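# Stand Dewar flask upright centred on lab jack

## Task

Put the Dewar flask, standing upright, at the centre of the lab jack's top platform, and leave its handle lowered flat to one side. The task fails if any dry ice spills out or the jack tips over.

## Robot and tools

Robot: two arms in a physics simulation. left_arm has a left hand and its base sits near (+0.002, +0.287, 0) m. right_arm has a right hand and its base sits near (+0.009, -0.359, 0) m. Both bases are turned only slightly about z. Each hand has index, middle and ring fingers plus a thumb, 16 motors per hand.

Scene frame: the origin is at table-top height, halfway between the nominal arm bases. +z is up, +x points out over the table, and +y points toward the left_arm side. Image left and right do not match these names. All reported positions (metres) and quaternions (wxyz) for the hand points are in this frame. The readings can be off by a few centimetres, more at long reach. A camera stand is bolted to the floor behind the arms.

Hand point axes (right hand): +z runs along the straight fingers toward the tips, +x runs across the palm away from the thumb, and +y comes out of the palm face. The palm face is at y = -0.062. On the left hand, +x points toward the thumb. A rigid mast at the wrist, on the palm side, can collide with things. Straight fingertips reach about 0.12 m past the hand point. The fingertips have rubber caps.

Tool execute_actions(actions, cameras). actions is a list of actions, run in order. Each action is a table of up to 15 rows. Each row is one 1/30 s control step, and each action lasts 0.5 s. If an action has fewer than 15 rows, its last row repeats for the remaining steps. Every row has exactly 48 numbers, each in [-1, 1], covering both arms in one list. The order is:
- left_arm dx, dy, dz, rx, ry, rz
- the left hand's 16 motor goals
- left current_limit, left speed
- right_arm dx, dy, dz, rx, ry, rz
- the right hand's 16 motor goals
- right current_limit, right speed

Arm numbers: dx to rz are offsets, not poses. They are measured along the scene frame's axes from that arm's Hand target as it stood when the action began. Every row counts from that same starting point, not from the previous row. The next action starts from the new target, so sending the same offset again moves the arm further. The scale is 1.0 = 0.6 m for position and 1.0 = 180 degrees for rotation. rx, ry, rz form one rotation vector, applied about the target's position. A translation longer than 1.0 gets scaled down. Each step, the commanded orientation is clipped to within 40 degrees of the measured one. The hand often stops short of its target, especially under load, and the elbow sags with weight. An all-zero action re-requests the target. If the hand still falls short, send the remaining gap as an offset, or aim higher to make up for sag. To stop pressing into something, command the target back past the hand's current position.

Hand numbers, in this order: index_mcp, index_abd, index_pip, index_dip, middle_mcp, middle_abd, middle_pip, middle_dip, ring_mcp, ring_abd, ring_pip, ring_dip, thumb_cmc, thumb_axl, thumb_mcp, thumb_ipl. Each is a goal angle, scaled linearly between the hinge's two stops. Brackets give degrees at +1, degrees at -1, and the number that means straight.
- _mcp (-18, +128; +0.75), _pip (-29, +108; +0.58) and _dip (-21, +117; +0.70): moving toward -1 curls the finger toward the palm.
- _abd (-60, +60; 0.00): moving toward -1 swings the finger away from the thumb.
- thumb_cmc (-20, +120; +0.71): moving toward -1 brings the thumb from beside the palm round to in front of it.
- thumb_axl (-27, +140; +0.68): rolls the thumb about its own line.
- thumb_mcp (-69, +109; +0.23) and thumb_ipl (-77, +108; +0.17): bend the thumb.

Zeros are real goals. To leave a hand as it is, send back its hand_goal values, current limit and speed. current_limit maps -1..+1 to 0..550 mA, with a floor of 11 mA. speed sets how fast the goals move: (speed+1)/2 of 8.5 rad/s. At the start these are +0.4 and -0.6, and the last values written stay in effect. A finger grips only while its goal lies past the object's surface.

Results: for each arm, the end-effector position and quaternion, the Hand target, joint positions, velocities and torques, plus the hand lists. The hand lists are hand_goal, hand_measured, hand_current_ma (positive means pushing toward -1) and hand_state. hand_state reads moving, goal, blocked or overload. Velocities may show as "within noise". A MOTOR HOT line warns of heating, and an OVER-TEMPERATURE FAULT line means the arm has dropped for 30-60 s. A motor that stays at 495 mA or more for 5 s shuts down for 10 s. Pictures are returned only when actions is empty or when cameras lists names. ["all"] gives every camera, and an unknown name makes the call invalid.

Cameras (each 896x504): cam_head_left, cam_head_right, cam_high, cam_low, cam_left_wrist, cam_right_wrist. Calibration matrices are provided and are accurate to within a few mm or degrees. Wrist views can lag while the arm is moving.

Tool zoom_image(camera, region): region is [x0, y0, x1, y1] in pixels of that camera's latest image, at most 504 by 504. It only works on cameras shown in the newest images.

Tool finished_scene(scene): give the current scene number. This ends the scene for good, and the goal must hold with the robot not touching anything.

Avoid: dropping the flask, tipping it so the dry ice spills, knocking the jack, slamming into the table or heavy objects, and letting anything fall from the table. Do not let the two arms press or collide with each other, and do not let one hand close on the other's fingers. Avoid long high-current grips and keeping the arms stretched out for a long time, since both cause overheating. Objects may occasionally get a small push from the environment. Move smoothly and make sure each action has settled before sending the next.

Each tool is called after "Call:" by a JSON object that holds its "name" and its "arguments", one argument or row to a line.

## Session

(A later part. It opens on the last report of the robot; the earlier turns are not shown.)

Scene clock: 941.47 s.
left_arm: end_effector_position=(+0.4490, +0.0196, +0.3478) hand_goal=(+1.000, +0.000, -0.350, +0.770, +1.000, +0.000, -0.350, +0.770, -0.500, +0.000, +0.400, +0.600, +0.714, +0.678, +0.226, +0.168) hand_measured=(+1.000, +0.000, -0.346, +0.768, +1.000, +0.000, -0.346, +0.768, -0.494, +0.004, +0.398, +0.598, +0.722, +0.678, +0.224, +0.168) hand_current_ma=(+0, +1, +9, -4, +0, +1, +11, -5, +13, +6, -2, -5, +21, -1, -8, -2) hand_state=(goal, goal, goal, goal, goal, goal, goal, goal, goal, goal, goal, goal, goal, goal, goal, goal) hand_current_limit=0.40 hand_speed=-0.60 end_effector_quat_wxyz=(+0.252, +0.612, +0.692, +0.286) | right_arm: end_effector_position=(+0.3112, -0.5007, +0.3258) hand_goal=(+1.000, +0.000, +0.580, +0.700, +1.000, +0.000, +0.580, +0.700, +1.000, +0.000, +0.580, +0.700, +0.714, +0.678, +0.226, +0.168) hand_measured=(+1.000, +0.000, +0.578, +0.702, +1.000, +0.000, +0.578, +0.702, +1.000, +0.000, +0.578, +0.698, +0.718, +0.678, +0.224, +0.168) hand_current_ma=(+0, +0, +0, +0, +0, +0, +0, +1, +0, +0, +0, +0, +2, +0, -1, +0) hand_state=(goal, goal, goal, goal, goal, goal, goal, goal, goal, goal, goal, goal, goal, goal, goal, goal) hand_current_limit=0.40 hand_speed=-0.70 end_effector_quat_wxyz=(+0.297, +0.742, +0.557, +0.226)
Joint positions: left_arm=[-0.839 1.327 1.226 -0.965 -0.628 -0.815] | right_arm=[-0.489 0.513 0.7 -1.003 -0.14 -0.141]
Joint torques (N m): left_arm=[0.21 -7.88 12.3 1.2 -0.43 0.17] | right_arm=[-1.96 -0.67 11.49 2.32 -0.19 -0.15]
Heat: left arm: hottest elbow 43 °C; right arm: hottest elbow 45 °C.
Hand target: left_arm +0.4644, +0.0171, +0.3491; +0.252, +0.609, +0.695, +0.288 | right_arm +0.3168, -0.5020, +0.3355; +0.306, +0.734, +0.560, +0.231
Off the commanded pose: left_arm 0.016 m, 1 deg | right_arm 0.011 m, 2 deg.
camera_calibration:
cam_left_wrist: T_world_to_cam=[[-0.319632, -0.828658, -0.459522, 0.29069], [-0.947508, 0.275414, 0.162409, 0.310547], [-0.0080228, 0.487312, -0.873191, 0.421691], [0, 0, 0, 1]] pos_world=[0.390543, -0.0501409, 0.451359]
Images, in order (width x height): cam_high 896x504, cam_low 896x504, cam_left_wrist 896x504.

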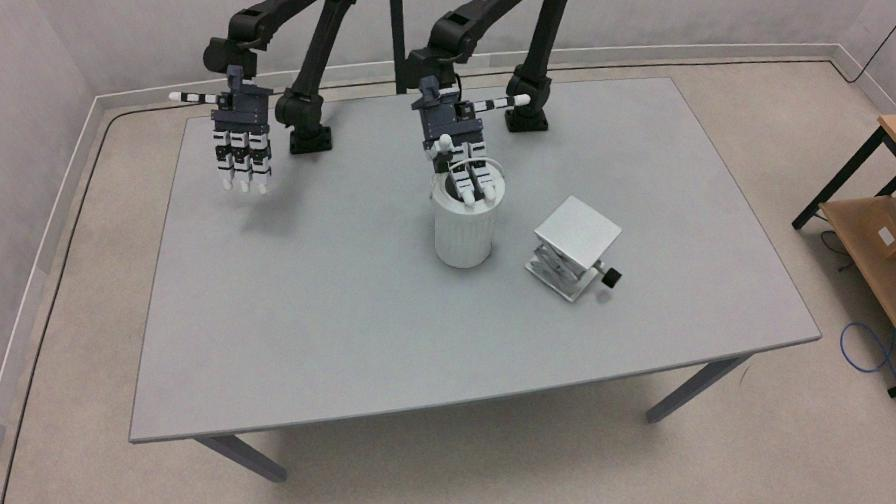

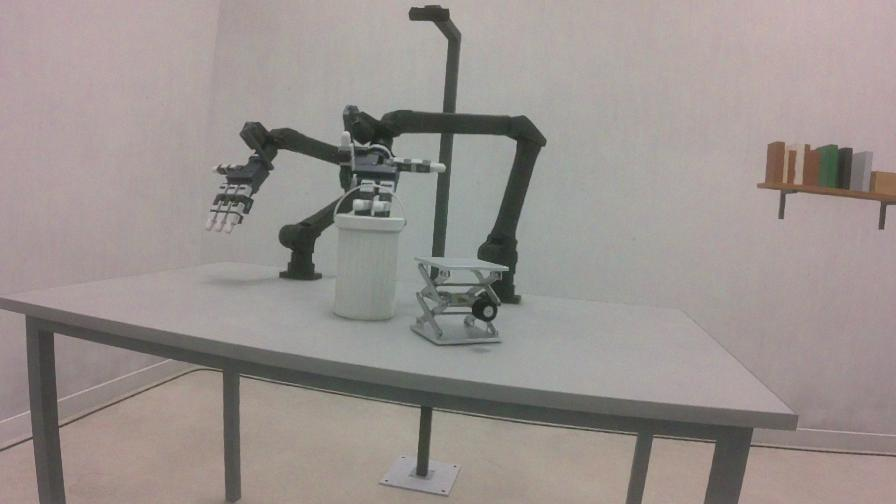

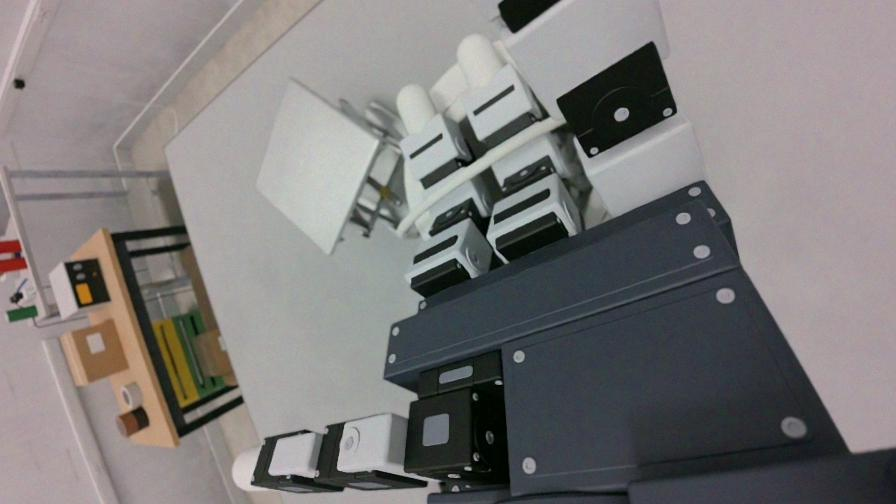

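Call:
{"name": "execute_actions", "arguments": {
  "actions": [
    [[0.025,0.008,0,0,0,0,1,0,-0.35,0.77,1,0,-0.35,0.77,-0.5,0,0.4,0.6,0.714,0.678,0.226,0.168,0.4,-0.6,0,0,0,0,0,0,1,0,0.58,0.7,1,0,0.58,0.7,1,0,0.58,0.7,0.714,0.678,0.226,0.168,0.4,-0.7]]
  ],
  "cameras": ["cam_high","cam_low","cam_left_wrist"]
}}

Call:
{"name": "zoom_image", "arguments": {
  "camera": "cam_high",
  "region": [390, 90, 540, 240]
}}

Call:
{"name": "zoom_image", "arguments": {
  "camera": "cam_low",
  "region": [290, 130, 450, 290]
}}

Scene clock: 950.00 s.
left_arm: end_effector_position=(+0.4630, +0.0256, +0.3475) hand_goal=(+1.000, +0.000, -0.350, +0.770, +1.000, +0.000, -0.350, +0.770, -0.500, +0.000, +0.400, +0.600, +0.714, +0.678, +0.226, +0.168) hand_measured=(+1.000, +0.000, -0.346, +0.768, +1.000, +0.000, -0.346, +0.768, -0.494, +0.002, +0.398, +0.598, +0.722, +0.678, +0.224, +0.168) hand_current_ma=(+0, +1, +9, -4, +0, +1, +11, -5, +13, +5, -2, -5, +20, -1, -8, -2) hand_state=(goal, goal, goal, goal, goal, goal, goal, goal, goal, goal, goal, goal, goal, goal, goal, goal) hand_current_limit=0.40 hand_speed=-0.60 end_effector_quat_wxyz=(+0.249, +0.616, +0.689, +0.289) | right_arm: end_effector_position=(+0.3112, -0.5007, +0.3258) hand_goal=(+1.000, +0.000, +0.580, +0.700, +1.000, +0.000, +0.580, +0.700, +1.000, +0.000, +0.580, +0.700, +0.714, +0.678, +0.226, +0.168) hand_measured=(+1.000, +0.000, +0.578, +0.702, +1.000, +0.000, +0.578, +0.702, +1.000, +0.000, +0.578, +0.698, +0.718, +0.678, +0.224, +0.168) hand_current_ma=(+0, +0, +0, +0, +0, +0, +0, +1, +0, +0, +0, +0, +2, +0, -1, +0) hand_state=(goal, goal, goal, goal, goal, goal, goal, goal, goal, goal, goal, goal, goal, goal, goal, goal) hand_current_limit=0.40 hand_speed=-0.70 end_effector_quat_wxyz=(+0.297, +0.742, +0.557, +0.226)
Joint positions: left_arm=[-0.803 1.336 1.232 -0.945 -0.612 -0.767] | right_arm=[-0.489 0.513 0.7 -1.003 -0.14 -0.141]
Joint torques (N m): left_arm=[-0.15 -7.47 12.72 1.36 -0.35 0.12] | right_arm=[-2.14 -0.67 11.59 2.22 -0.19 -0.16]
Heat: left arm: hottest elbow 43 °C; right arm: hottest elbow 45 °C.
Hand target: left_arm +0.4794, +0.0219, +0.3491; +0.252, +0.609, +0.695, +0.288 | right_arm +0.3168, -0.5020, +0.3355; +0.306, +0.734, +0.560, +0.231
Off the commanded pose: left_arm 0.017 m, 1 deg | right_arm 0.011 m, 2 deg.
camera_calibration:
cam_left_wrist: T_world_to_cam=[[-0.325954, -0.821296, -0.468218, 0.305786], [-0.945354, 0.27912, 0.168516, 0.319004], [-0.00771238, 0.49756, -0.867395, 0.416138], [0, 0, 0, 1]] pos_world=[0.404453, -0.0449532, 0.450373]
Images, in order (width x height): cam_high 896x504, cam_low 896x504, cam_left_wrist 896x504.

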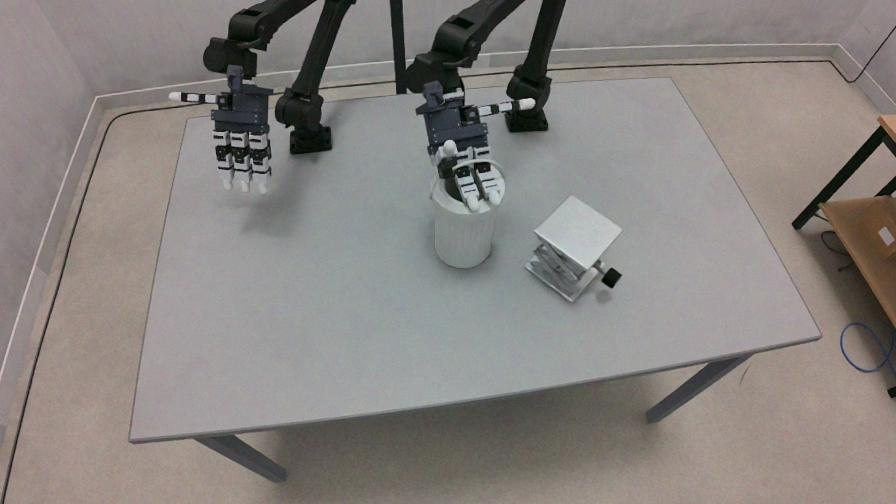

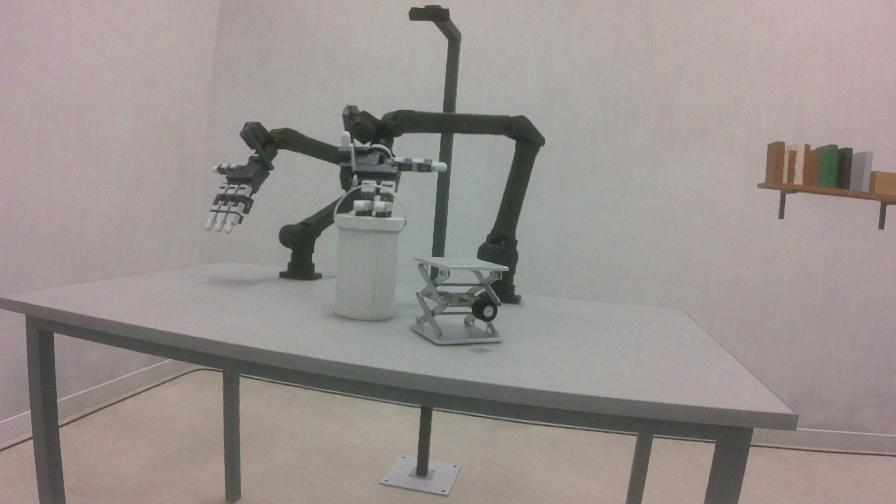

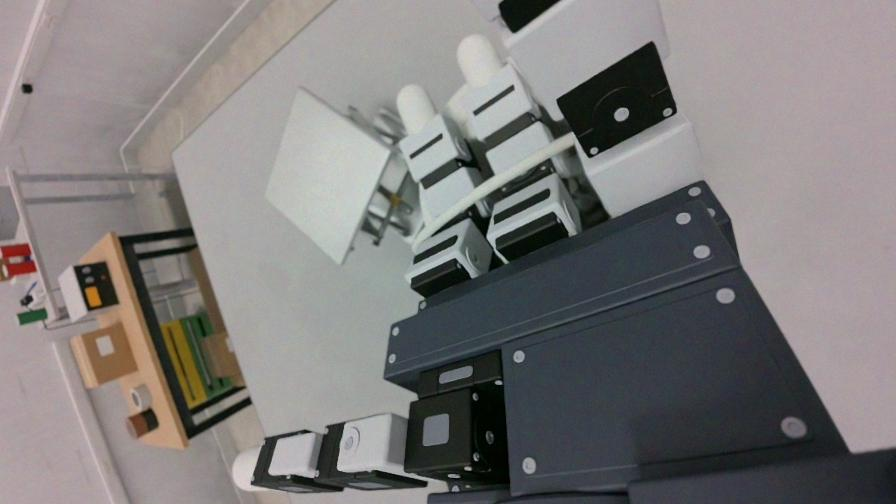

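Scaled by 3.360.

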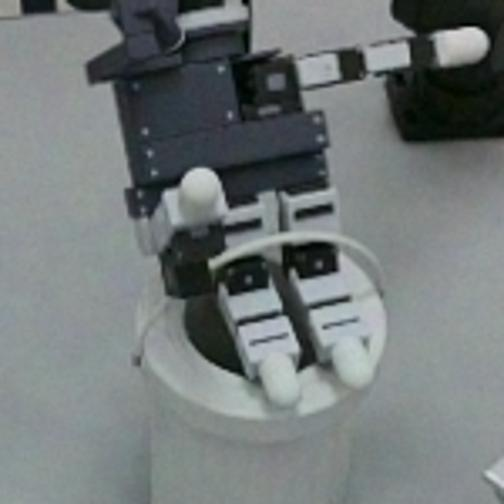

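Scaled by 3.150.

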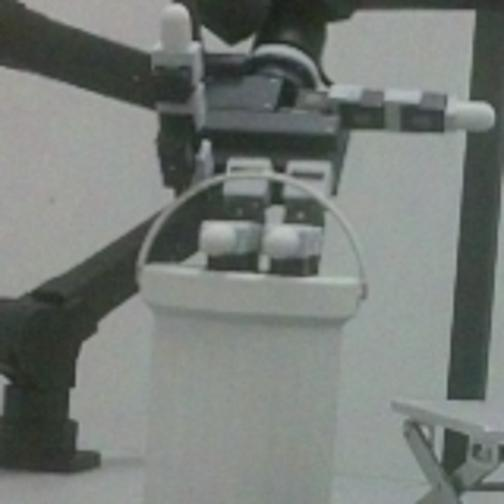

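Call:
{"name": "execute_actions", "arguments": {
  "actions": [
    [[0.001,-0.006,0,0,0,0,1,0,-0.78,-0.39,1,0,-0.78,-0.39,-0.5,0,0.4,0.6,0.714,0.678,0.226,0.168,0.7,-0.86,0,0,0,0,0,0,1,0,0.58,0.7,1,0,0.58,0.7,1,0,0.58,0.7,0.714,0.678,0.226,0.168,0.4,-0.7]],
    [[0,0,0,0,0,0,1,0,-0.78,-0.39,1,0,-0.78,-0.39,-0.5,0,0.4,0.6,0.714,0.678,0.226,0.168,0.7,-0.86,0,0,0,0,0,0,1,0,0.58,0.7,1,0,0.58,0.7,1,0,0.58,0.7,0.714,0.678,0.226,0.168,0.4,-0.7]],
    [[0,0,0.02,0,0,0,1,0,-0.78,-0.39,1,0,-0.78,-0.39,-0.5,0,0.4,0.6,0.714,0.678,0.226,0.168,0.7,-0.86,0,0,0,0,0,0,1,0,0.58,0.7,1,0,0.58,0.7,1,0,0.58,0.7,0.714,0.678,0.226,0.168,0.4,-0.7]]
  ],
  "cameras": ["cam_high","cam_low","cam_left_wrist"]
}}

Call:
{"name": "zoom_image", "arguments": {
  "camera": "cam_high",
  "region": [390, 90, 540, 240]
}}

Call:
{"name": "zoom_image", "arguments": {
  "camera": "cam_low",
  "region": [290, 130, 450, 290]
}}

Scene clock: 961.70 s.
left_arm: end_effector_position=(+0.4663, +0.0218, +0.3467) hand_goal=(+1.000, +0.000, -0.780, -0.390, +1.000, +0.000, -0.780, -0.390, -0.500, +0.000, +0.400, +0.600, +0.714, +0.678, +0.226, +0.168) hand_measured=(+1.000, +0.000, -0.774, -0.388, +1.000, +0.000, -0.774, -0.388, -0.494, +0.002, +0.398, +0.598, +0.722, +0.678, +0.224, +0.168) hand_current_ma=(+0, +1, +16, +6, +0, +1, +16, +6, +13, +4, -2, -5, +21, -1, -8, -2) hand_state=(goal, goal, goal, goal, goal, goal, goal, goal, goal, goal, goal, goal, goal, goal, goal, goal) hand_current_limit=0.70 hand_speed=-0.86 end_effector_quat_wxyz=(+0.242, +0.620, +0.688, +0.290) | right_arm: end_effector_position=(+0.3112, -0.5007, +0.3258) hand_goal=(+1.000, +0.000, +0.580, +0.700, +1.000, +0.000, +0.580, +0.700, +1.000, +0.000, +0.580, +0.700, +0.714, +0.678, +0.226, +0.168) hand_measured=(+1.000, +0.000, +0.578, +0.702, +1.000, +0.000, +0.578, +0.702, +1.000, +0.000, +0.578, +0.698, +0.718, +0.678, +0.224, +0.168) hand_current_ma=(+0, +0, +0, +0, +0, +0, +0, +1, +0, +0, +0, +0, +2, +0, -1, +0) hand_state=(goal, goal, goal, goal, goal, goal, goal, goal, goal, goal, goal, goal, goal, goal, goal, goal) hand_current_limit=0.40 hand_speed=-0.70 end_effector_quat_wxyz=(+0.297, +0.742, +0.557, +0.226)
Joint positions: left_arm=[-0.803 1.353 1.25 -0.961 -0.612 -0.764] | right_arm=[-0.489 0.513 0.7 -1.003 -0.14 -0.141]
Joint torques (N m): left_arm=[-0.62 -9.11 14.13 0.61 -0.47 0.03] | right_arm=[-1.9 -0.85 11.54 2.26 -0.21 -0.13]
Heat: left arm: hottest elbow 44 °C; right arm: hottest elbow 45 °C.
Hand target: left_arm +0.4800, +0.0183, +0.3611; +0.252, +0.609, +0.695, +0.288 | right_arm +0.3168, -0.5020, +0.3355; +0.306, +0.734, +0.560, +0.231
Off the commanded pose: left_arm 0.020 m, 2 deg | right_arm 0.011 m, 2 deg.
camera_calibration:
cam_left_wrist: T_world_to_cam=[[-0.332243, -0.814777, -0.475135, 0.308585], [-0.943075, 0.278958, 0.181088, 0.317856], [-0.0150037, 0.508253, -0.861077, 0.418343], [0, 0, 0, 1]] pos_world=[0.408564, -0.0498648, 0.449285]
Images, in order (width x height): cam_high 896x504, cam_low 896x504, cam_left_wrist 896x504.

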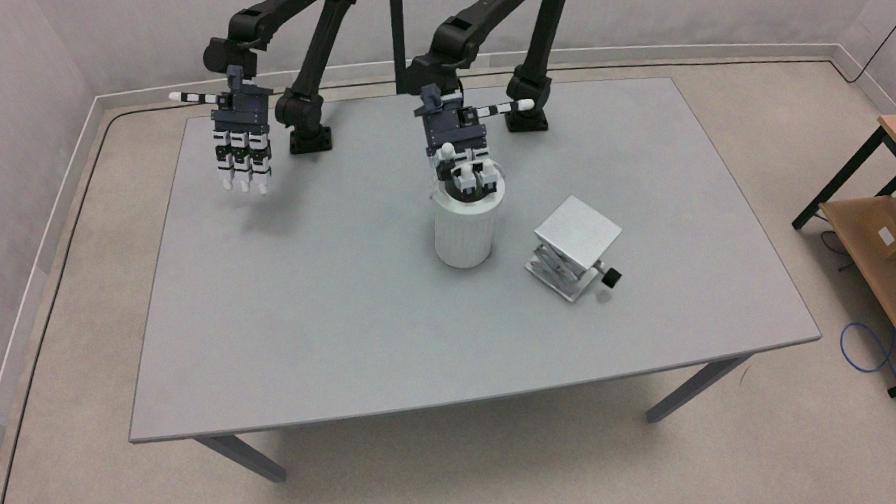

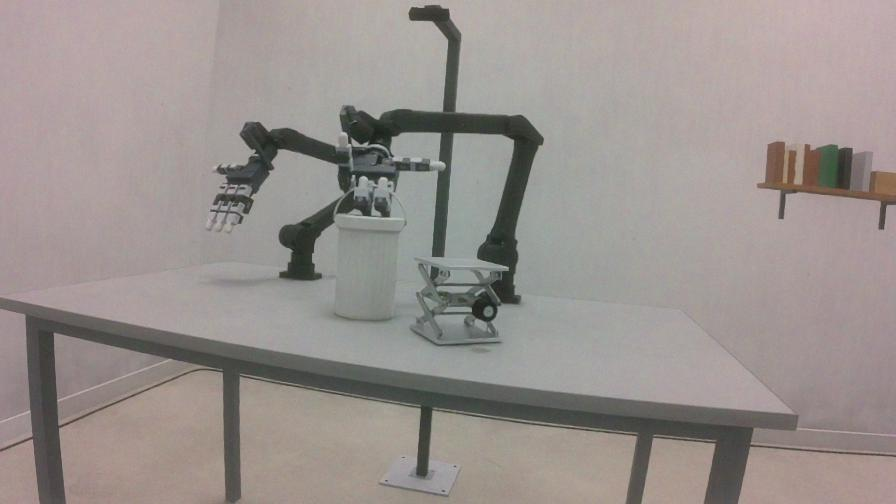

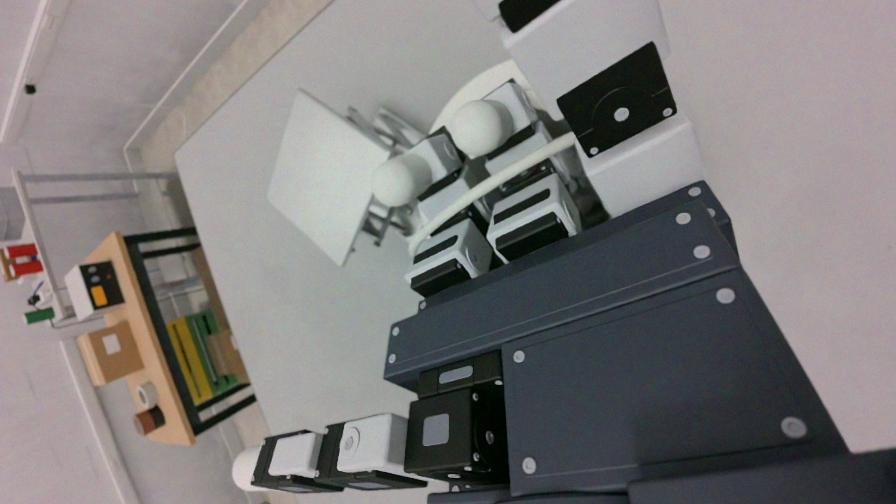

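Scaled by 3.360.

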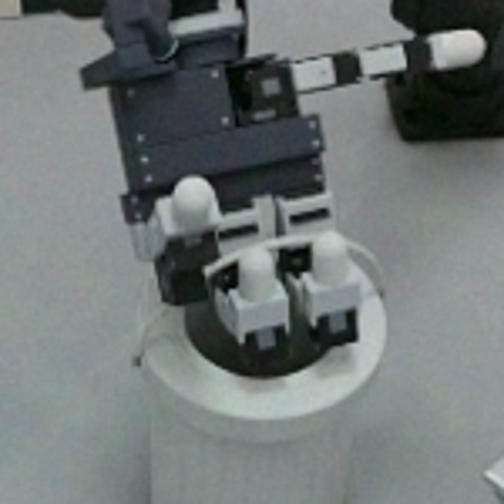

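Scaled by 3.150.

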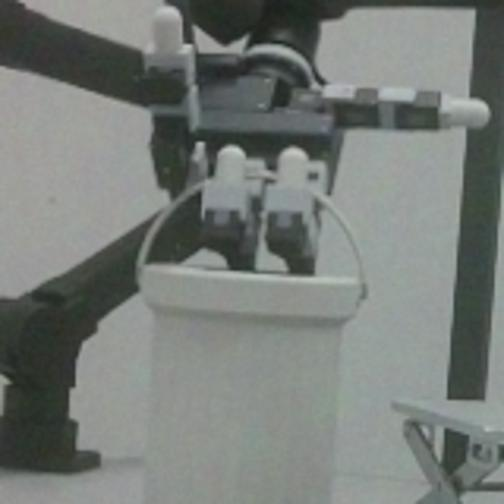

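Call:
{"name": "execute_actions", "arguments": {
  "actions": [
    [[0,0,0.03,-0.012,-0.018,0,1,0,-0.78,-0.39,1,0,-0.78,-0.39,-0.5,0,0.4,0.6,0.714,0.678,0.226,0.168,0.7,-0.86,0,0,0,0,0,0,1,0,0.58,0.7,1,0,0.58,0.7,1,0,0.58,0.7,0.714,0.678,0.226,0.168,0.4,-0.7]],
    [[0,0,0.03,-0.012,-0.018,0,1,0,-0.78,-0.39,1,0,-0.78,-0.39,-0.5,0,0.4,0.6,0.714,0.678,0.226,0.168,0.7,-0.86,0,0,0,0,0,0,1,0,0.58,0.7,1,0,0.58,0.7,1,0,0.58,0.7,0.714,0.678,0.226,0.168,0.4,-0.7]]
  ],
  "cameras": ["cam_high","cam_low","cam_left_wrist"]
}}

Call:
{"name": "zoom_image", "arguments": {
  "camera": "cam_low",
  "region": [290, 130, 450, 330]
}}

Scene clock: 971.90 s.
left_arm: end_effector_position=(+0.4713, +0.0187, +0.3617) hand_goal=(+1.000, +0.000, -0.780, -0.390, +1.000, +0.000, -0.780, -0.390, -0.500, +0.000, +0.400, +0.600, +0.714, +0.678, +0.226, +0.168) hand_measured=(+1.000, -0.002, -0.774, -0.388, +1.000, +0.000, -0.774, -0.388, -0.494, +0.002, +0.398, +0.598, +0.722, +0.678, +0.224, +0.168) hand_current_ma=(+0, -3, +15, +6, +0, +1, +15, +6, +15, +4, -2, -5, +22, -1, -8, -2) hand_state=(goal, goal, goal, goal, goal, goal, goal, goal, goal, goal, goal, goal, goal, goal, goal, goal) hand_current_limit=0.70 hand_speed=-0.86 end_effector_quat_wxyz=(+0.279, +0.599, +0.691, +0.291) | right_arm: end_effector_position=(+0.3112, -0.5007, +0.3258) hand_goal=(+1.000, +0.000, +0.580, +0.700, +1.000, +0.000, +0.580, +0.700, +1.000, +0.000, +0.580, +0.700, +0.714, +0.678, +0.226, +0.168) hand_measured=(+1.000, +0.000, +0.578, +0.702, +1.000, +0.000, +0.578, +0.702, +1.000, +0.000, +0.578, +0.698, +0.718, +0.678, +0.224, +0.168) hand_current_ma=(+0, +0, +0, +0, +0, +0, +0, +1, +0, +0, +0, +0, +2, +0, -1, +0) hand_state=(goal, goal, goal, goal, goal, goal, goal, goal, goal, goal, goal, goal, goal, goal, goal, goal) hand_current_limit=0.40 hand_speed=-0.70 end_effector_quat_wxyz=(+0.297, +0.742, +0.557, +0.226)
Joint positions: left_arm=[-0.803 1.345 1.25 -0.887 -0.626 -0.771] | right_arm=[-0.489 0.513 0.7 -1.003 -0.14 -0.141]
Joint torques (N m): left_arm=[-1.2 -12.4 13.64 1.98 -1 0.23] | right_arm=[-1.96 -1.14 11.64 2.3 -0.24 -0.16]
Heat: left arm: hottest elbow 45 °C; right arm: hottest elbow 45 °C.
Hand target: left_arm +0.4800, +0.0183, +0.3971; +0.313, +0.582, +0.690, +0.296 | right_arm +0.3168, -0.5020, +0.3355; +0.306, +0.734, +0.560, +0.231
Off the commanded pose: left_arm 0.036 m, 4 deg | right_arm 0.011 m, 2 deg.
camera_calibration:
cam_left_wrist: T_world_to_cam=[[-0.293047, -0.844274, -0.448693, 0.28735], [-0.955427, 0.276176, 0.10434, 0.354412], [0.0358271, 0.45927, -0.887574, 0.419438], [0, 0, 0, 1]] pos_world=[0.407794, -0.0479127, 0.464235]
Images, in order (width x height): cam_high 896x504, cam_low 896x504, cam_left_wrist 896x504.

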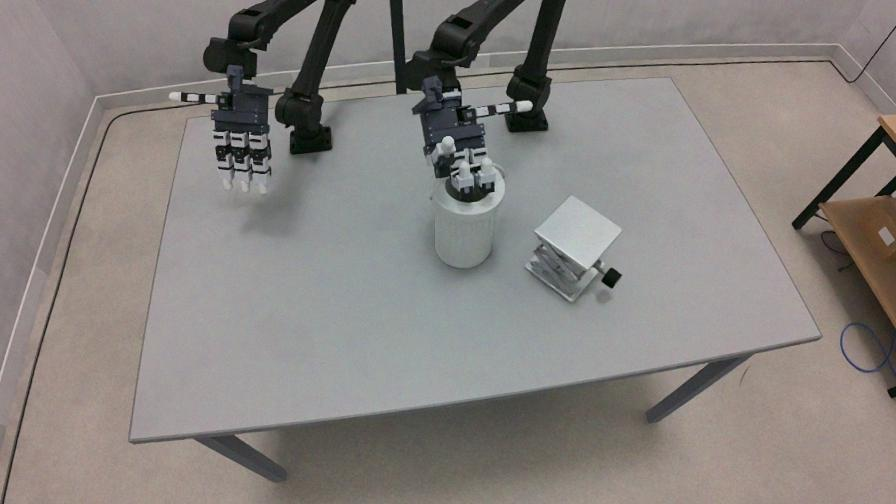

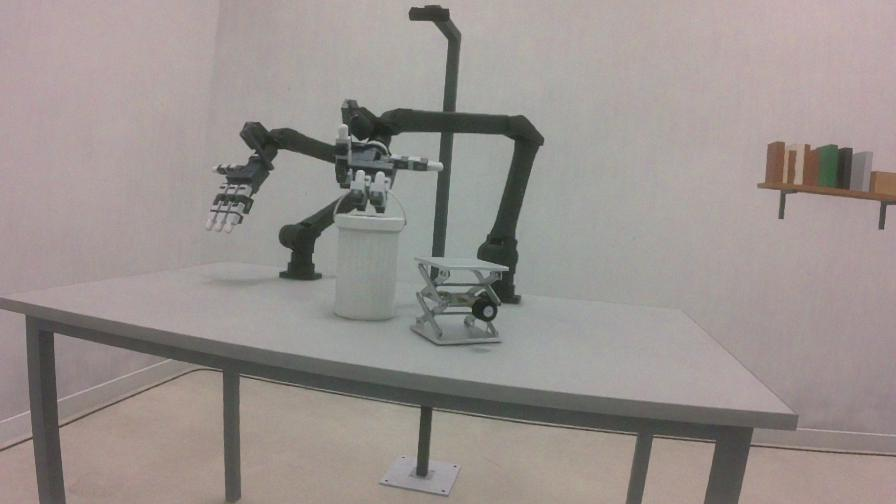

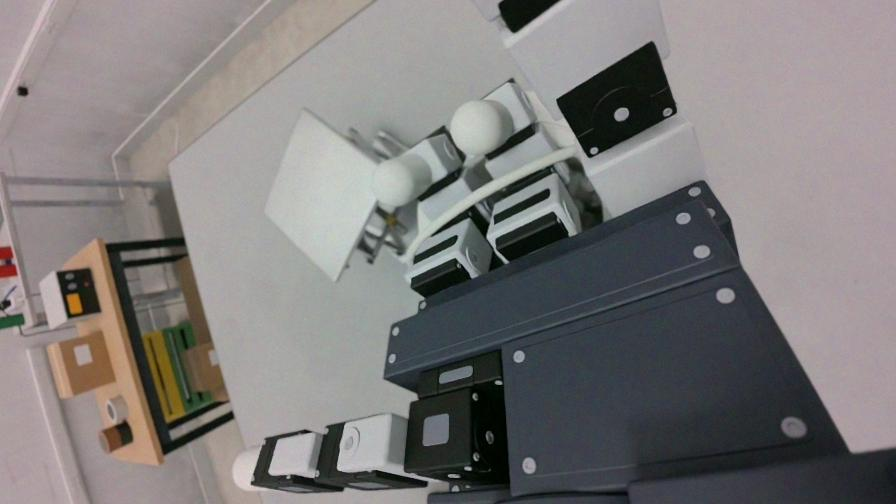

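Scaled by 2.520.

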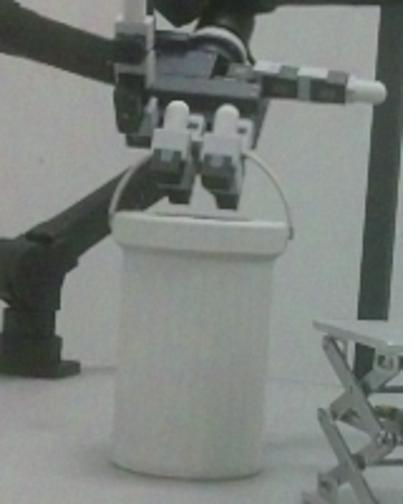

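Call:
{"name": "execute_actions", "arguments": {
  "actions": [
    [[0,0,0.035,0,0,0,1,0,-0.78,-0.39,1,0,-0.78,-0.39,-0.5,0,0.4,0.6,0.714,0.678,0.226,0.168,0.7,-0.86,0,0,0,0,0,0,1,0,0.58,0.7,1,0,0.58,0.7,1,0,0.58,0.7,0.714,0.678,0.226,0.168,0.4,-0.7]],
    [[0,0,0.035,0,0,0,1,0,-0.78,-0.39,1,0,-0.78,-0.39,-0.5,0,0.4,0.6,0.714,0.678,0.226,0.168,0.7,-0.86,0,0,0,0,0,0,1,0,0.58,0.7,1,0,0.58,0.7,1,0,0.58,0.7,0.714,0.678,0.226,0.168,0.4,-0.7]]
  ],
  "cameras": ["cam_low","cam_left_wrist"]
}}

Call:
{"name": "zoom_image", "arguments": {
  "camera": "cam_low",
  "region": [290, 130, 450, 330]
}}

Scene clock: 977.63 s.
left_arm: end_effector_position=(+0.4674, +0.0224, +0.3629) hand_goal=(+1.000, +0.000, -0.780, -0.390, +1.000, +0.000, -0.780, -0.390, -0.500, +0.000, +0.400, +0.600, +0.714, +0.678, +0.226, +0.168) hand_measured=(+1.000, -0.014, -0.774, -0.388, +1.000, +0.000, -0.774, -0.388, -0.494, +0.002, +0.398, +0.598, +0.722, +0.678, +0.224, +0.168) hand_current_ma=(+0, -35, +15, +6, +0, +1, +15, +6, +15, +4, -2, -5, +22, -1, -8, -2) hand_state=(goal, goal, goal, goal, goal, goal, goal, goal, goal, goal, goal, goal, goal, goal, goal, goal) hand_current_limit=0.70 hand_speed=-0.86 end_effector_quat_wxyz=(+0.253, +0.611, +0.691, +0.292) | right_arm: end_effector_position=(+0.3112, -0.5007, +0.3258) hand_goal=(+1.000, +0.000, +0.580, +0.700, +1.000, +0.000, +0.580, +0.700, +1.000, +0.000, +0.580, +0.700, +0.714, +0.678, +0.226, +0.168) hand_measured=(+1.000, +0.000, +0.578, +0.702, +1.000, +0.000, +0.578, +0.702, +1.000, +0.000, +0.578, +0.698, +0.718, +0.678, +0.224, +0.168) hand_current_ma=(+0, +0, +0, +0, +0, +0, +0, +1, +0, +0, +0, +0, +2, +0, -1, +0) hand_state=(goal, goal, goal, goal, goal, goal, goal, goal, goal, goal, goal, goal, goal, goal, goal, goal) hand_current_limit=0.40 hand_speed=-0.70 end_effector_quat_wxyz=(+0.297, +0.742, +0.557, +0.226)
Joint positions: left_arm=[-0.803 1.347 1.276 -0.97 -0.621 -0.772] | right_arm=[-0.489 0.513 0.7 -1.003 -0.14 -0.141]
Joint torques (N m): left_arm=[-1.2 -13.57 18.67 1.03 -1.25 0.2] | right_arm=[-2.02 -0.62 11.62 2.3 -0.2 -0.18]
Heat: left arm: hottest elbow 45 °C; right arm: hottest elbow 45 °C.
Hand target: left_arm +0.4800, +0.0183, +0.4391; +0.313, +0.582, +0.690, +0.296 | right_arm +0.3168, -0.5020, +0.3355; +0.306, +0.734, +0.560, +0.231
Off the commanded pose: left_arm 0.077 m, 8 deg | right_arm 0.011 m, 2 deg.
camera_calibration:
cam_left_wrist: T_world_to_cam=[[-0.313617, -0.825923, -0.468503, 0.30626], [-0.949549, 0.272405, 0.155408, 0.328334], [-0.000732411, 0.493605, -0.869686, 0.428791], [0, 0, 0, 1]] pos_world=[0.408132, -0.0481465, 0.465372]
Images, in order (width x height): cam_low 896x504, cam_left_wrist 896x504.

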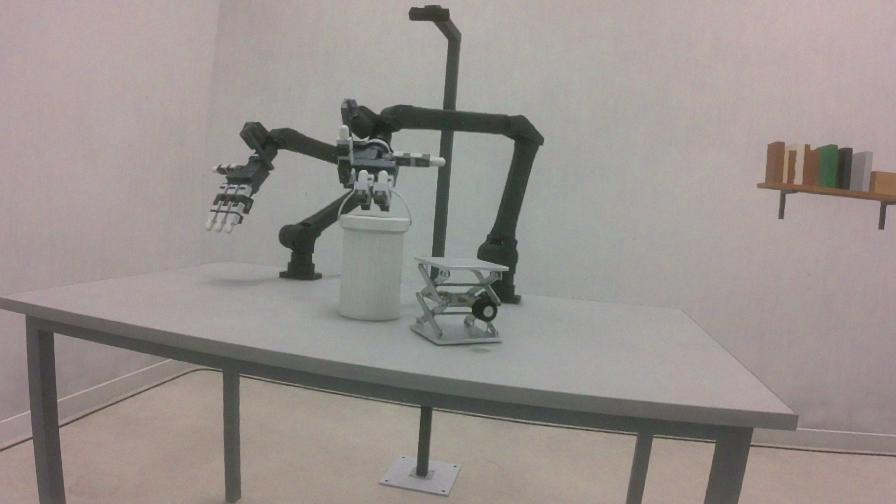

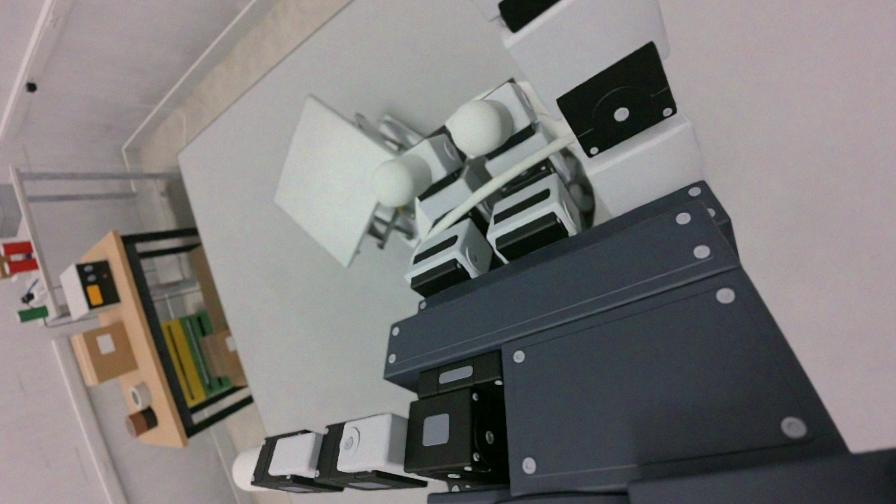

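Scaled by 2.520.

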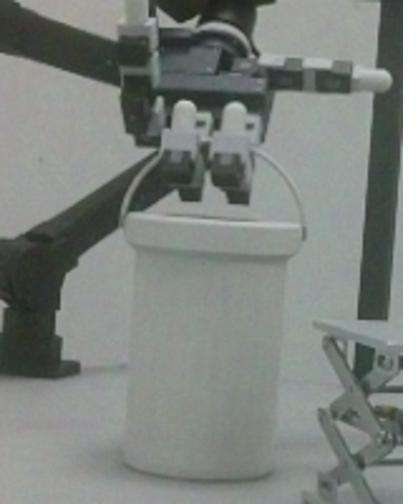

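Call:
{"name": "execute_actions", "arguments": {
  "actions": [
    [[0,0,0.035,0,0,0,1,0,-0.78,-0.39,1,0,-0.78,-0.39,-0.5,0,0.4,0.6,0.714,0.678,0.226,0.168,0.7,-0.86,0,0,0,0,0,0,1,0,0.58,0.7,1,0,0.58,0.7,1,0,0.58,0.7,0.714,0.678,0.226,0.168,0.4,-0.7]],
    [[0,0,0.035,0,0,0,1,0,-0.78,-0.39,1,0,-0.78,-0.39,-0.5,0,0.4,0.6,0.714,0.678,0.226,0.168,0.7,-0.86,0,0,0,0,0,0,1,0,0.58,0.7,1,0,0.58,0.7,1,0,0.58,0.7,0.714,0.678,0.226,0.168,0.4,-0.7]]
  ],
  "cameras": ["cam_low","cam_left_wrist"]
}}

Call:
{"name": "zoom_image", "arguments": {
  "camera": "cam_low",
  "region": [290, 130, 450, 330]
}}

Scene clock: 985.57 s.
left_arm: end_effector_position=(+0.4703, +0.0219, +0.3847) hand_goal=(+1.000, +0.000, -0.780, -0.390, +1.000, +0.000, -0.780, -0.390, -0.500, +0.000, +0.400, +0.600, +0.714, +0.678, +0.226, +0.168) hand_measured=(+1.000, -0.022, -0.774, -0.388, +1.000, +0.012, -0.772, -0.388, -0.494, +0.002, +0.398, +0.598, +0.722, +0.678, +0.224, +0.168) hand_current_ma=(+0, -59, +15, +6, +0, +29, +18, +6, +15, +4, -2, -5, +22, -1, -8, -2) hand_state=(goal, blocked, goal, goal, goal, goal, goal, goal, goal, goal, goal, goal, goal, goal, goal, goal) hand_current_limit=0.70 hand_speed=-0.86 end_effector_quat_wxyz=(+0.234, +0.618, +0.692, +0.291) | right_arm: end_effector_position=(+0.3112, -0.5007, +0.3258) hand_goal=(+1.000, +0.000, +0.580, +0.700, +1.000, +0.000, +0.580, +0.700, +1.000, +0.000, +0.580, +0.700, +0.714, +0.678, +0.226, +0.168) hand_measured=(+1.000, +0.000, +0.578, +0.702, +1.000, +0.000, +0.578, +0.702, +1.000, +0.000, +0.578, +0.698, +0.718, +0.678, +0.224, +0.168) hand_current_ma=(+0, +0, +0, +0, +0, +0, +0, +1, +0, +0, +0, +0, +2, +0, -1, +0) hand_state=(goal, goal, goal, goal, goal, goal, goal, goal, goal, goal, goal, goal, goal, goal, goal, goal) hand_current_limit=0.40 hand_speed=-0.70 end_effector_quat_wxyz=(+0.297, +0.742, +0.557, +0.226)
Joint positions: left_arm=[-0.799 1.365 1.367 -1.083 -0.615 -0.774] | right_arm=[-0.489 0.513 0.7 -1.003 -0.14 -0.141]
Joint torques (N m): left_arm=[-1.03 -14.92 20.31 1.14 -1.52 0.21] | right_arm=[-1.96 -0.79 11.58 2.18 -0.17 -0.16]
Heat: left arm: hottest elbow 46 °C; right arm: hottest elbow 45 °C.
Hand target: left_arm +0.4800, +0.0183, +0.4811; +0.313, +0.582, +0.690, +0.296 | right_arm +0.3168, -0.5020, +0.3355; +0.306, +0.734, +0.560, +0.231
Off the commanded pose: left_arm 0.097 m, 10 deg | right_arm 0.011 m, 2 deg.
camera_calibration:
cam_left_wrist: T_world_to_cam=[[-0.326517, -0.814691, -0.479234, 0.326957], [-0.944724, 0.265357, 0.192566, 0.311362], [-0.0297143, 0.51562, -0.856302, 0.455986], [0, 0, 0, 1]] pos_world=[0.414457, -0.0513681, 0.487192]
Images, in order (width x height): cam_low 896x504, cam_left_wrist 896x504.

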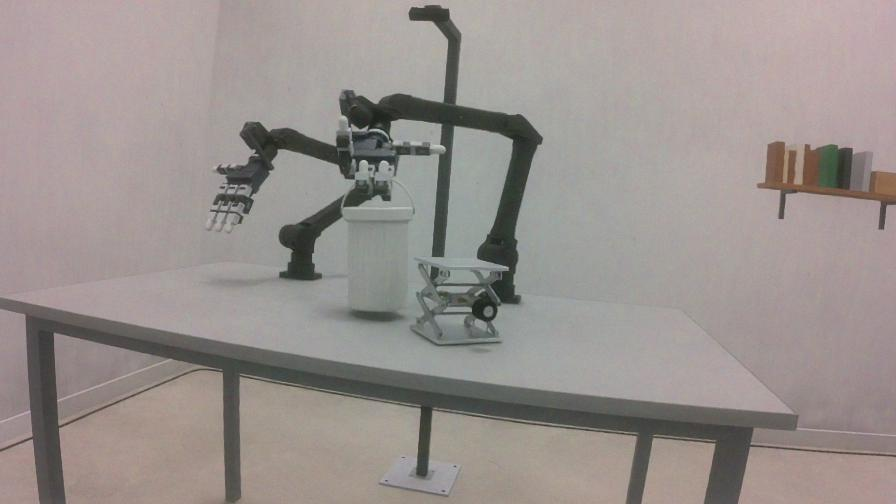

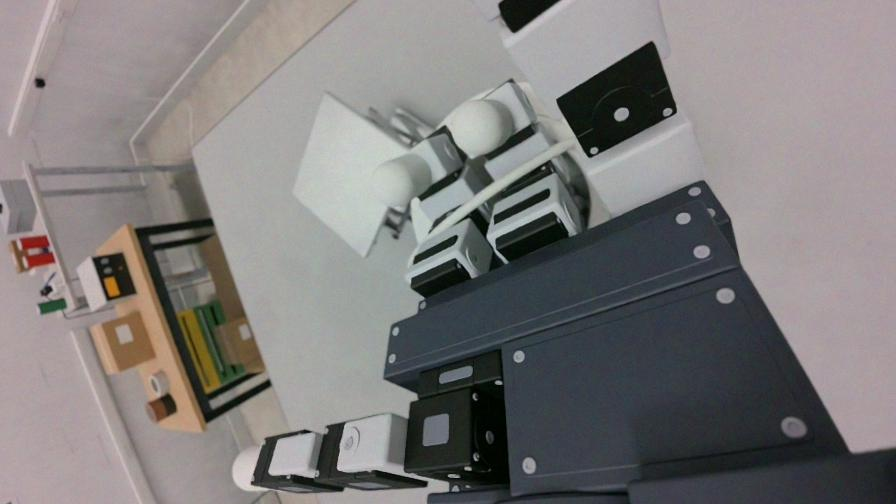

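Scaled by 2.520.

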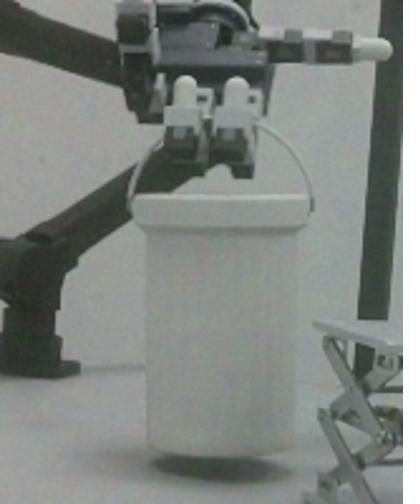

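Call:
{"name": "execute_actions", "arguments": {
  "actions": [
    [[0,0,0.04,0,0,0,1,0,-0.78,-0.39,1,0,-0.78,-0.39,-0.5,0,0.4,0.6,0.714,0.678,0.226,0.168,0.7,-0.86,0,0,0,0,0,0,1,0,0.58,0.7,1,0,0.58,0.7,1,0,0.58,0.7,0.714,0.678,0.226,0.168,0.4,-0.7]],
    [[0,0,0.04,0,0,0,1,0,-0.78,-0.39,1,0,-0.78,-0.39,-0.5,0,0.4,0.6,0.714,0.678,0.226,0.168,0.7,-0.86,0,0,0,0,0,0,1,0,0.58,0.7,1,0,0.58,0.7,1,0,0.58,0.7,0.714,0.678,0.226,0.168,0.4,-0.7]],
    [[0,0,0.04,0,0,0,1,0,-0.78,-0.39,1,0,-0.78,-0.39,-0.5,0,0.4,0.6,0.714,0.678,0.226,0.168,0.7,-0.86,0,0,0,0,0,0,1,0,0.58,0.7,1,0,0.58,0.7,1,0,0.58,0.7,0.714,0.678,0.226,0.168,0.4,-0.7]]
  ],
  "cameras": ["cam_low","cam_left_wrist"]
}}

Scene clock: 997.70 s.
left_arm: end_effector_position=(+0.4809, +0.0138, +0.4572) hand_goal=(+1.000, +0.000, -0.780, -0.390, +1.000, +0.000, -0.780, -0.390, -0.500, +0.000, +0.400, +0.600, +0.714, +0.678, +0.226, +0.168) hand_measured=(+1.000, -0.026, -0.774, -0.388, +1.000, +0.014, -0.772, -0.388, -0.494, +0.002, +0.400, +0.598, +0.722, +0.678, +0.224, +0.168) hand_current_ma=(+0, -68, +15, +6, +0, +34, +22, +6, +16, +4, -2, -5, +22, -1, -9, -2) hand_state=(goal, blocked, goal, goal, goal, goal, goal, goal, goal, goal, goal, goal, goal, goal, goal, goal) hand_current_limit=0.70 hand_speed=-0.86 end_effector_quat_wxyz=(+0.234, +0.616, +0.694, +0.290) | right_arm: end_effector_position=(+0.3112, -0.5007, +0.3258) hand_goal=(+1.000, +0.000, +0.580, +0.700, +1.000, +0.000, +0.580, +0.700, +1.000, +0.000, +0.580, +0.700, +0.714, +0.678, +0.226, +0.168) hand_measured=(+1.000, +0.000, +0.578, +0.702, +1.000, +0.000, +0.578, +0.702, +1.000, +0.000, +0.578, +0.698, +0.718, +0.678, +0.224, +0.168) hand_current_ma=(+0, +0, +0, +0, +0, +0, +0, +1, +0, +0, +0, +0, +2, +0, -1, +0) hand_state=(goal, goal, goal, goal, goal, goal, goal, goal, goal, goal, goal, goal, goal, goal, goal, goal) hand_current_limit=0.40 hand_speed=-0.70 end_effector_quat_wxyz=(+0.297, +0.742, +0.557, +0.226)
Joint positions: left_arm=[-0.794 1.419 1.612 -1.274 -0.612 -0.775] | right_arm=[-0.489 0.513 0.7 -1.003 -0.14 -0.141]
Joint torques (N m): left_arm=[-1.26 -15.97 19.93 1.17 -1.62 0.23] | right_arm=[-2.08 -0.91 11.62 2.28 -0.22 -0.18]
Heat: left arm: hottest elbow 49 °C; right arm: hottest elbow 45 °C.
Hand target: left_arm +0.4800, +0.0183, +0.5531; +0.313, +0.582, +0.690, +0.296 | right_arm +0.3168, -0.5020, +0.3355; +0.306, +0.734, +0.560, +0.231
Off the commanded pose: left_arm 0.096 m, 10 deg | right_arm 0.011 m, 2 deg.
camera_calibration:
cam_left_wrist: T_world_to_cam=[[-0.323383, -0.817982, -0.47574, 0.355516], [-0.945709, 0.262098, 0.192194, 0.310261], [-0.0325209, 0.512064, -0.858331, 0.524837], [0, 0, 0, 1]] pos_world=[0.425452, -0.0592631, 0.559987]
Images, in order (width x height): cam_low 896x504, cam_left_wrist 896x504.

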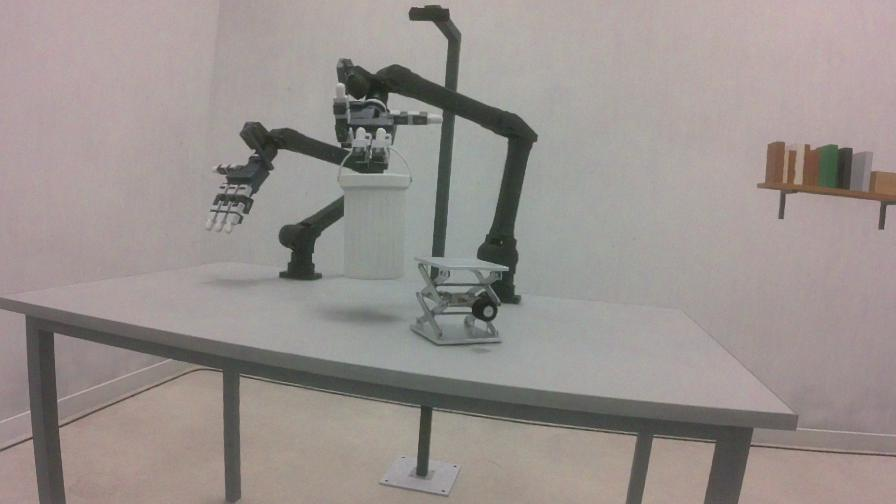

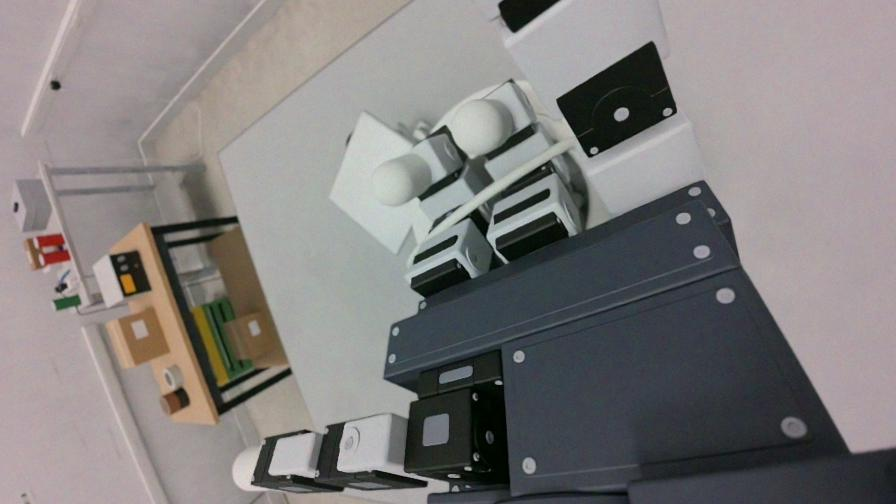

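Call:
{"name": "execute_actions", "arguments": {
  "actions": [
    [[0,0,0.04,0,0,0,1,0,-0.78,-0.39,1,0,-0.78,-0.39,-0.5,0,0.4,0.6,0.714,0.678,0.226,0.168,0.7,-0.86,0,0,0,0,0,0,1,0,0.58,0.7,1,0,0.58,0.7,1,0,0.58,0.7,0.714,0.678,0.226,0.168,0.4,-0.7]],
    [[0,0,0.04,0,0,0,1,0,-0.78,-0.39,1,0,-0.78,-0.39,-0.5,0,0.4,0.6,0.714,0.678,0.226,0.168,0.7,-0.86,0,0,0,0,0,0,1,0,0.58,0.7,1,0,0.58,0.7,1,0,0.58,0.7,0.714,0.678,0.226,0.168,0.4,-0.7]],
    [[0.005,0.01,0.04,0,0,0,1,0,-0.78,-0.39,1,0,-0.78,-0.39,-0.5,0,0.4,0.6,0.714,0.678,0.226,0.168,0.7,-0.86,0,0,0,0,0,0,1,0,0.58,0.7,1,0,0.58,0.7,1,0,0.58,0.7,0.714,0.678,0.226,0.168,0.4,-0.7]],
    [[0.01,0.02,0.03,0,0,0,1,0,-0.78,-0.39,1,0,-0.78,-0.39,-0.5,0,0.4,0.6,0.714,0.678,0.226,0.168,0.7,-0.86,0,0,0,0,0,0,1,0,0.58,0.7,1,0,0.58,0.7,1,0,0.58,0.7,0.714,0.678,0.226,0.168,0.4,-0.7]]
  ],
  "cameras": ["cam_low","cam_left_wrist","cam_high"]
}}

Scene clock: 1008.00 s.
left_arm: end_effector_position=(+0.4984, +0.0189, +0.5523) hand_goal=(+1.000, +0.000, -0.780, -0.390, +1.000, +0.000, -0.780, -0.390, -0.500, +0.000, +0.400, +0.600, +0.714, +0.678, +0.226, +0.168) hand_measured=(+1.000, -0.026, -0.774, -0.388, +1.000, +0.014, -0.772, -0.388, -0.494, +0.002, +0.400, +0.598, +0.722, +0.678, +0.222, +0.168) hand_current_ma=(+0, -68, +15, +6, +0, +36, +23, +6, +16, +4, -2, -5, +22, -1, -9, -2) hand_state=(goal, blocked, goal, goal, goal, goal, goal, goal, goal, goal, goal, goal, goal, goal, goal, goal) hand_current_limit=0.70 hand_speed=-0.86 end_effector_quat_wxyz=(+0.240, +0.611, +0.698, +0.288) | right_arm: end_effector_position=(+0.3112, -0.5007, +0.3258) hand_goal=(+1.000, +0.000, +0.580, +0.700, +1.000, +0.000, +0.580, +0.700, +1.000, +0.000, +0.580, +0.700, +0.714, +0.678, +0.226, +0.168) hand_measured=(+1.000, +0.000, +0.578, +0.702, +1.000, +0.000, +0.578, +0.702, +1.000, +0.000, +0.578, +0.698, +0.718, +0.678, +0.224, +0.168) hand_current_ma=(+0, +0, +0, +0, +0, +0, +0, +1, +0, +0, +0, +0, +2, +0, -1, +0) hand_state=(goal, goal, goal, goal, goal, goal, goal, goal, goal, goal, goal, goal, goal, goal, goal, goal) hand_current_limit=0.40 hand_speed=-0.70 end_effector_quat_wxyz=(+0.297, +0.742, +0.557, +0.226)
Joint positions: left_arm=[-0.759 1.523 1.985 -1.513 -0.594 -0.751] | right_arm=[-0.489 0.513 0.7 -1.003 -0.14 -0.141]
Joint torques (N m): left_arm=[-0.44 -17.14 18.85 1.31 -1.31 0.44] | right_arm=[-2.2 -0.67 11.6 2.3 -0.22 -0.14]
Heat: left arm: hottest elbow 52 °C; right arm: hottest elbow 45 °C.
Hand target: left_arm +0.4890, +0.0363, +0.6431; +0.313, +0.582, +0.690, +0.296 | right_arm +0.3168, -0.5020, +0.3355; +0.306, +0.734, +0.560, +0.231
Off the commanded pose: left_arm 0.093 m, 9 deg | right_arm 0.011 m, 2 deg.
camera_calibration:
cam_left_wrist: T_world_to_cam=[[-0.313394, -0.827907, -0.465139, 0.399915], [-0.949096, 0.256755, 0.182466, 0.314456], [-0.0316382, 0.498645, -0.866229, 0.608652], [0, 0, 0, 1]] pos_world=[0.443036, -0.0531467, 0.65587]
Images, in order (width x height): cam_high 896x504, cam_low 896x504, cam_left_wrist 896x504.

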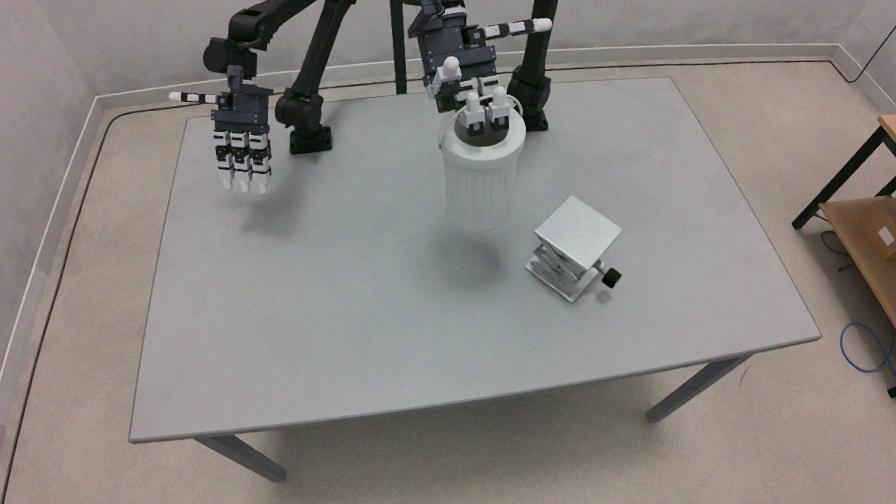

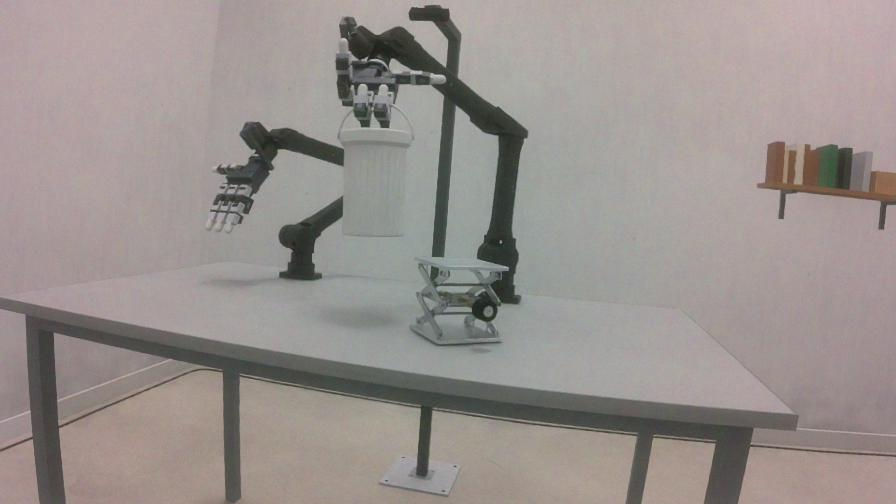

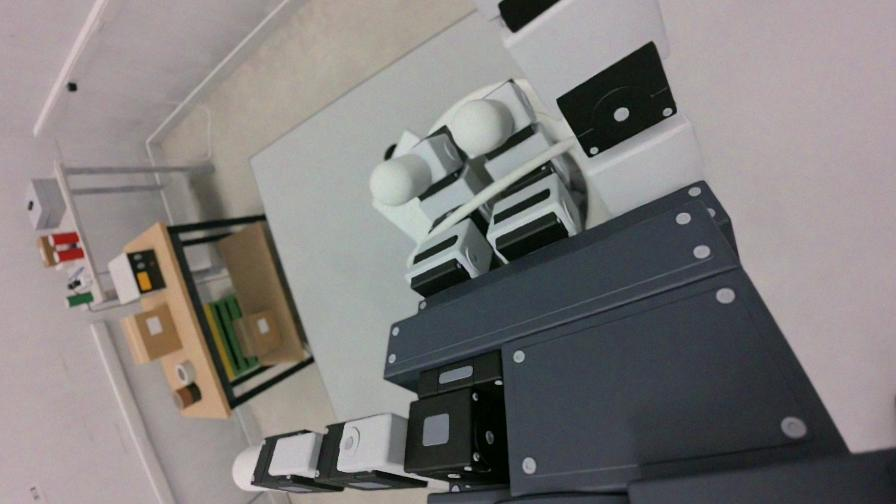

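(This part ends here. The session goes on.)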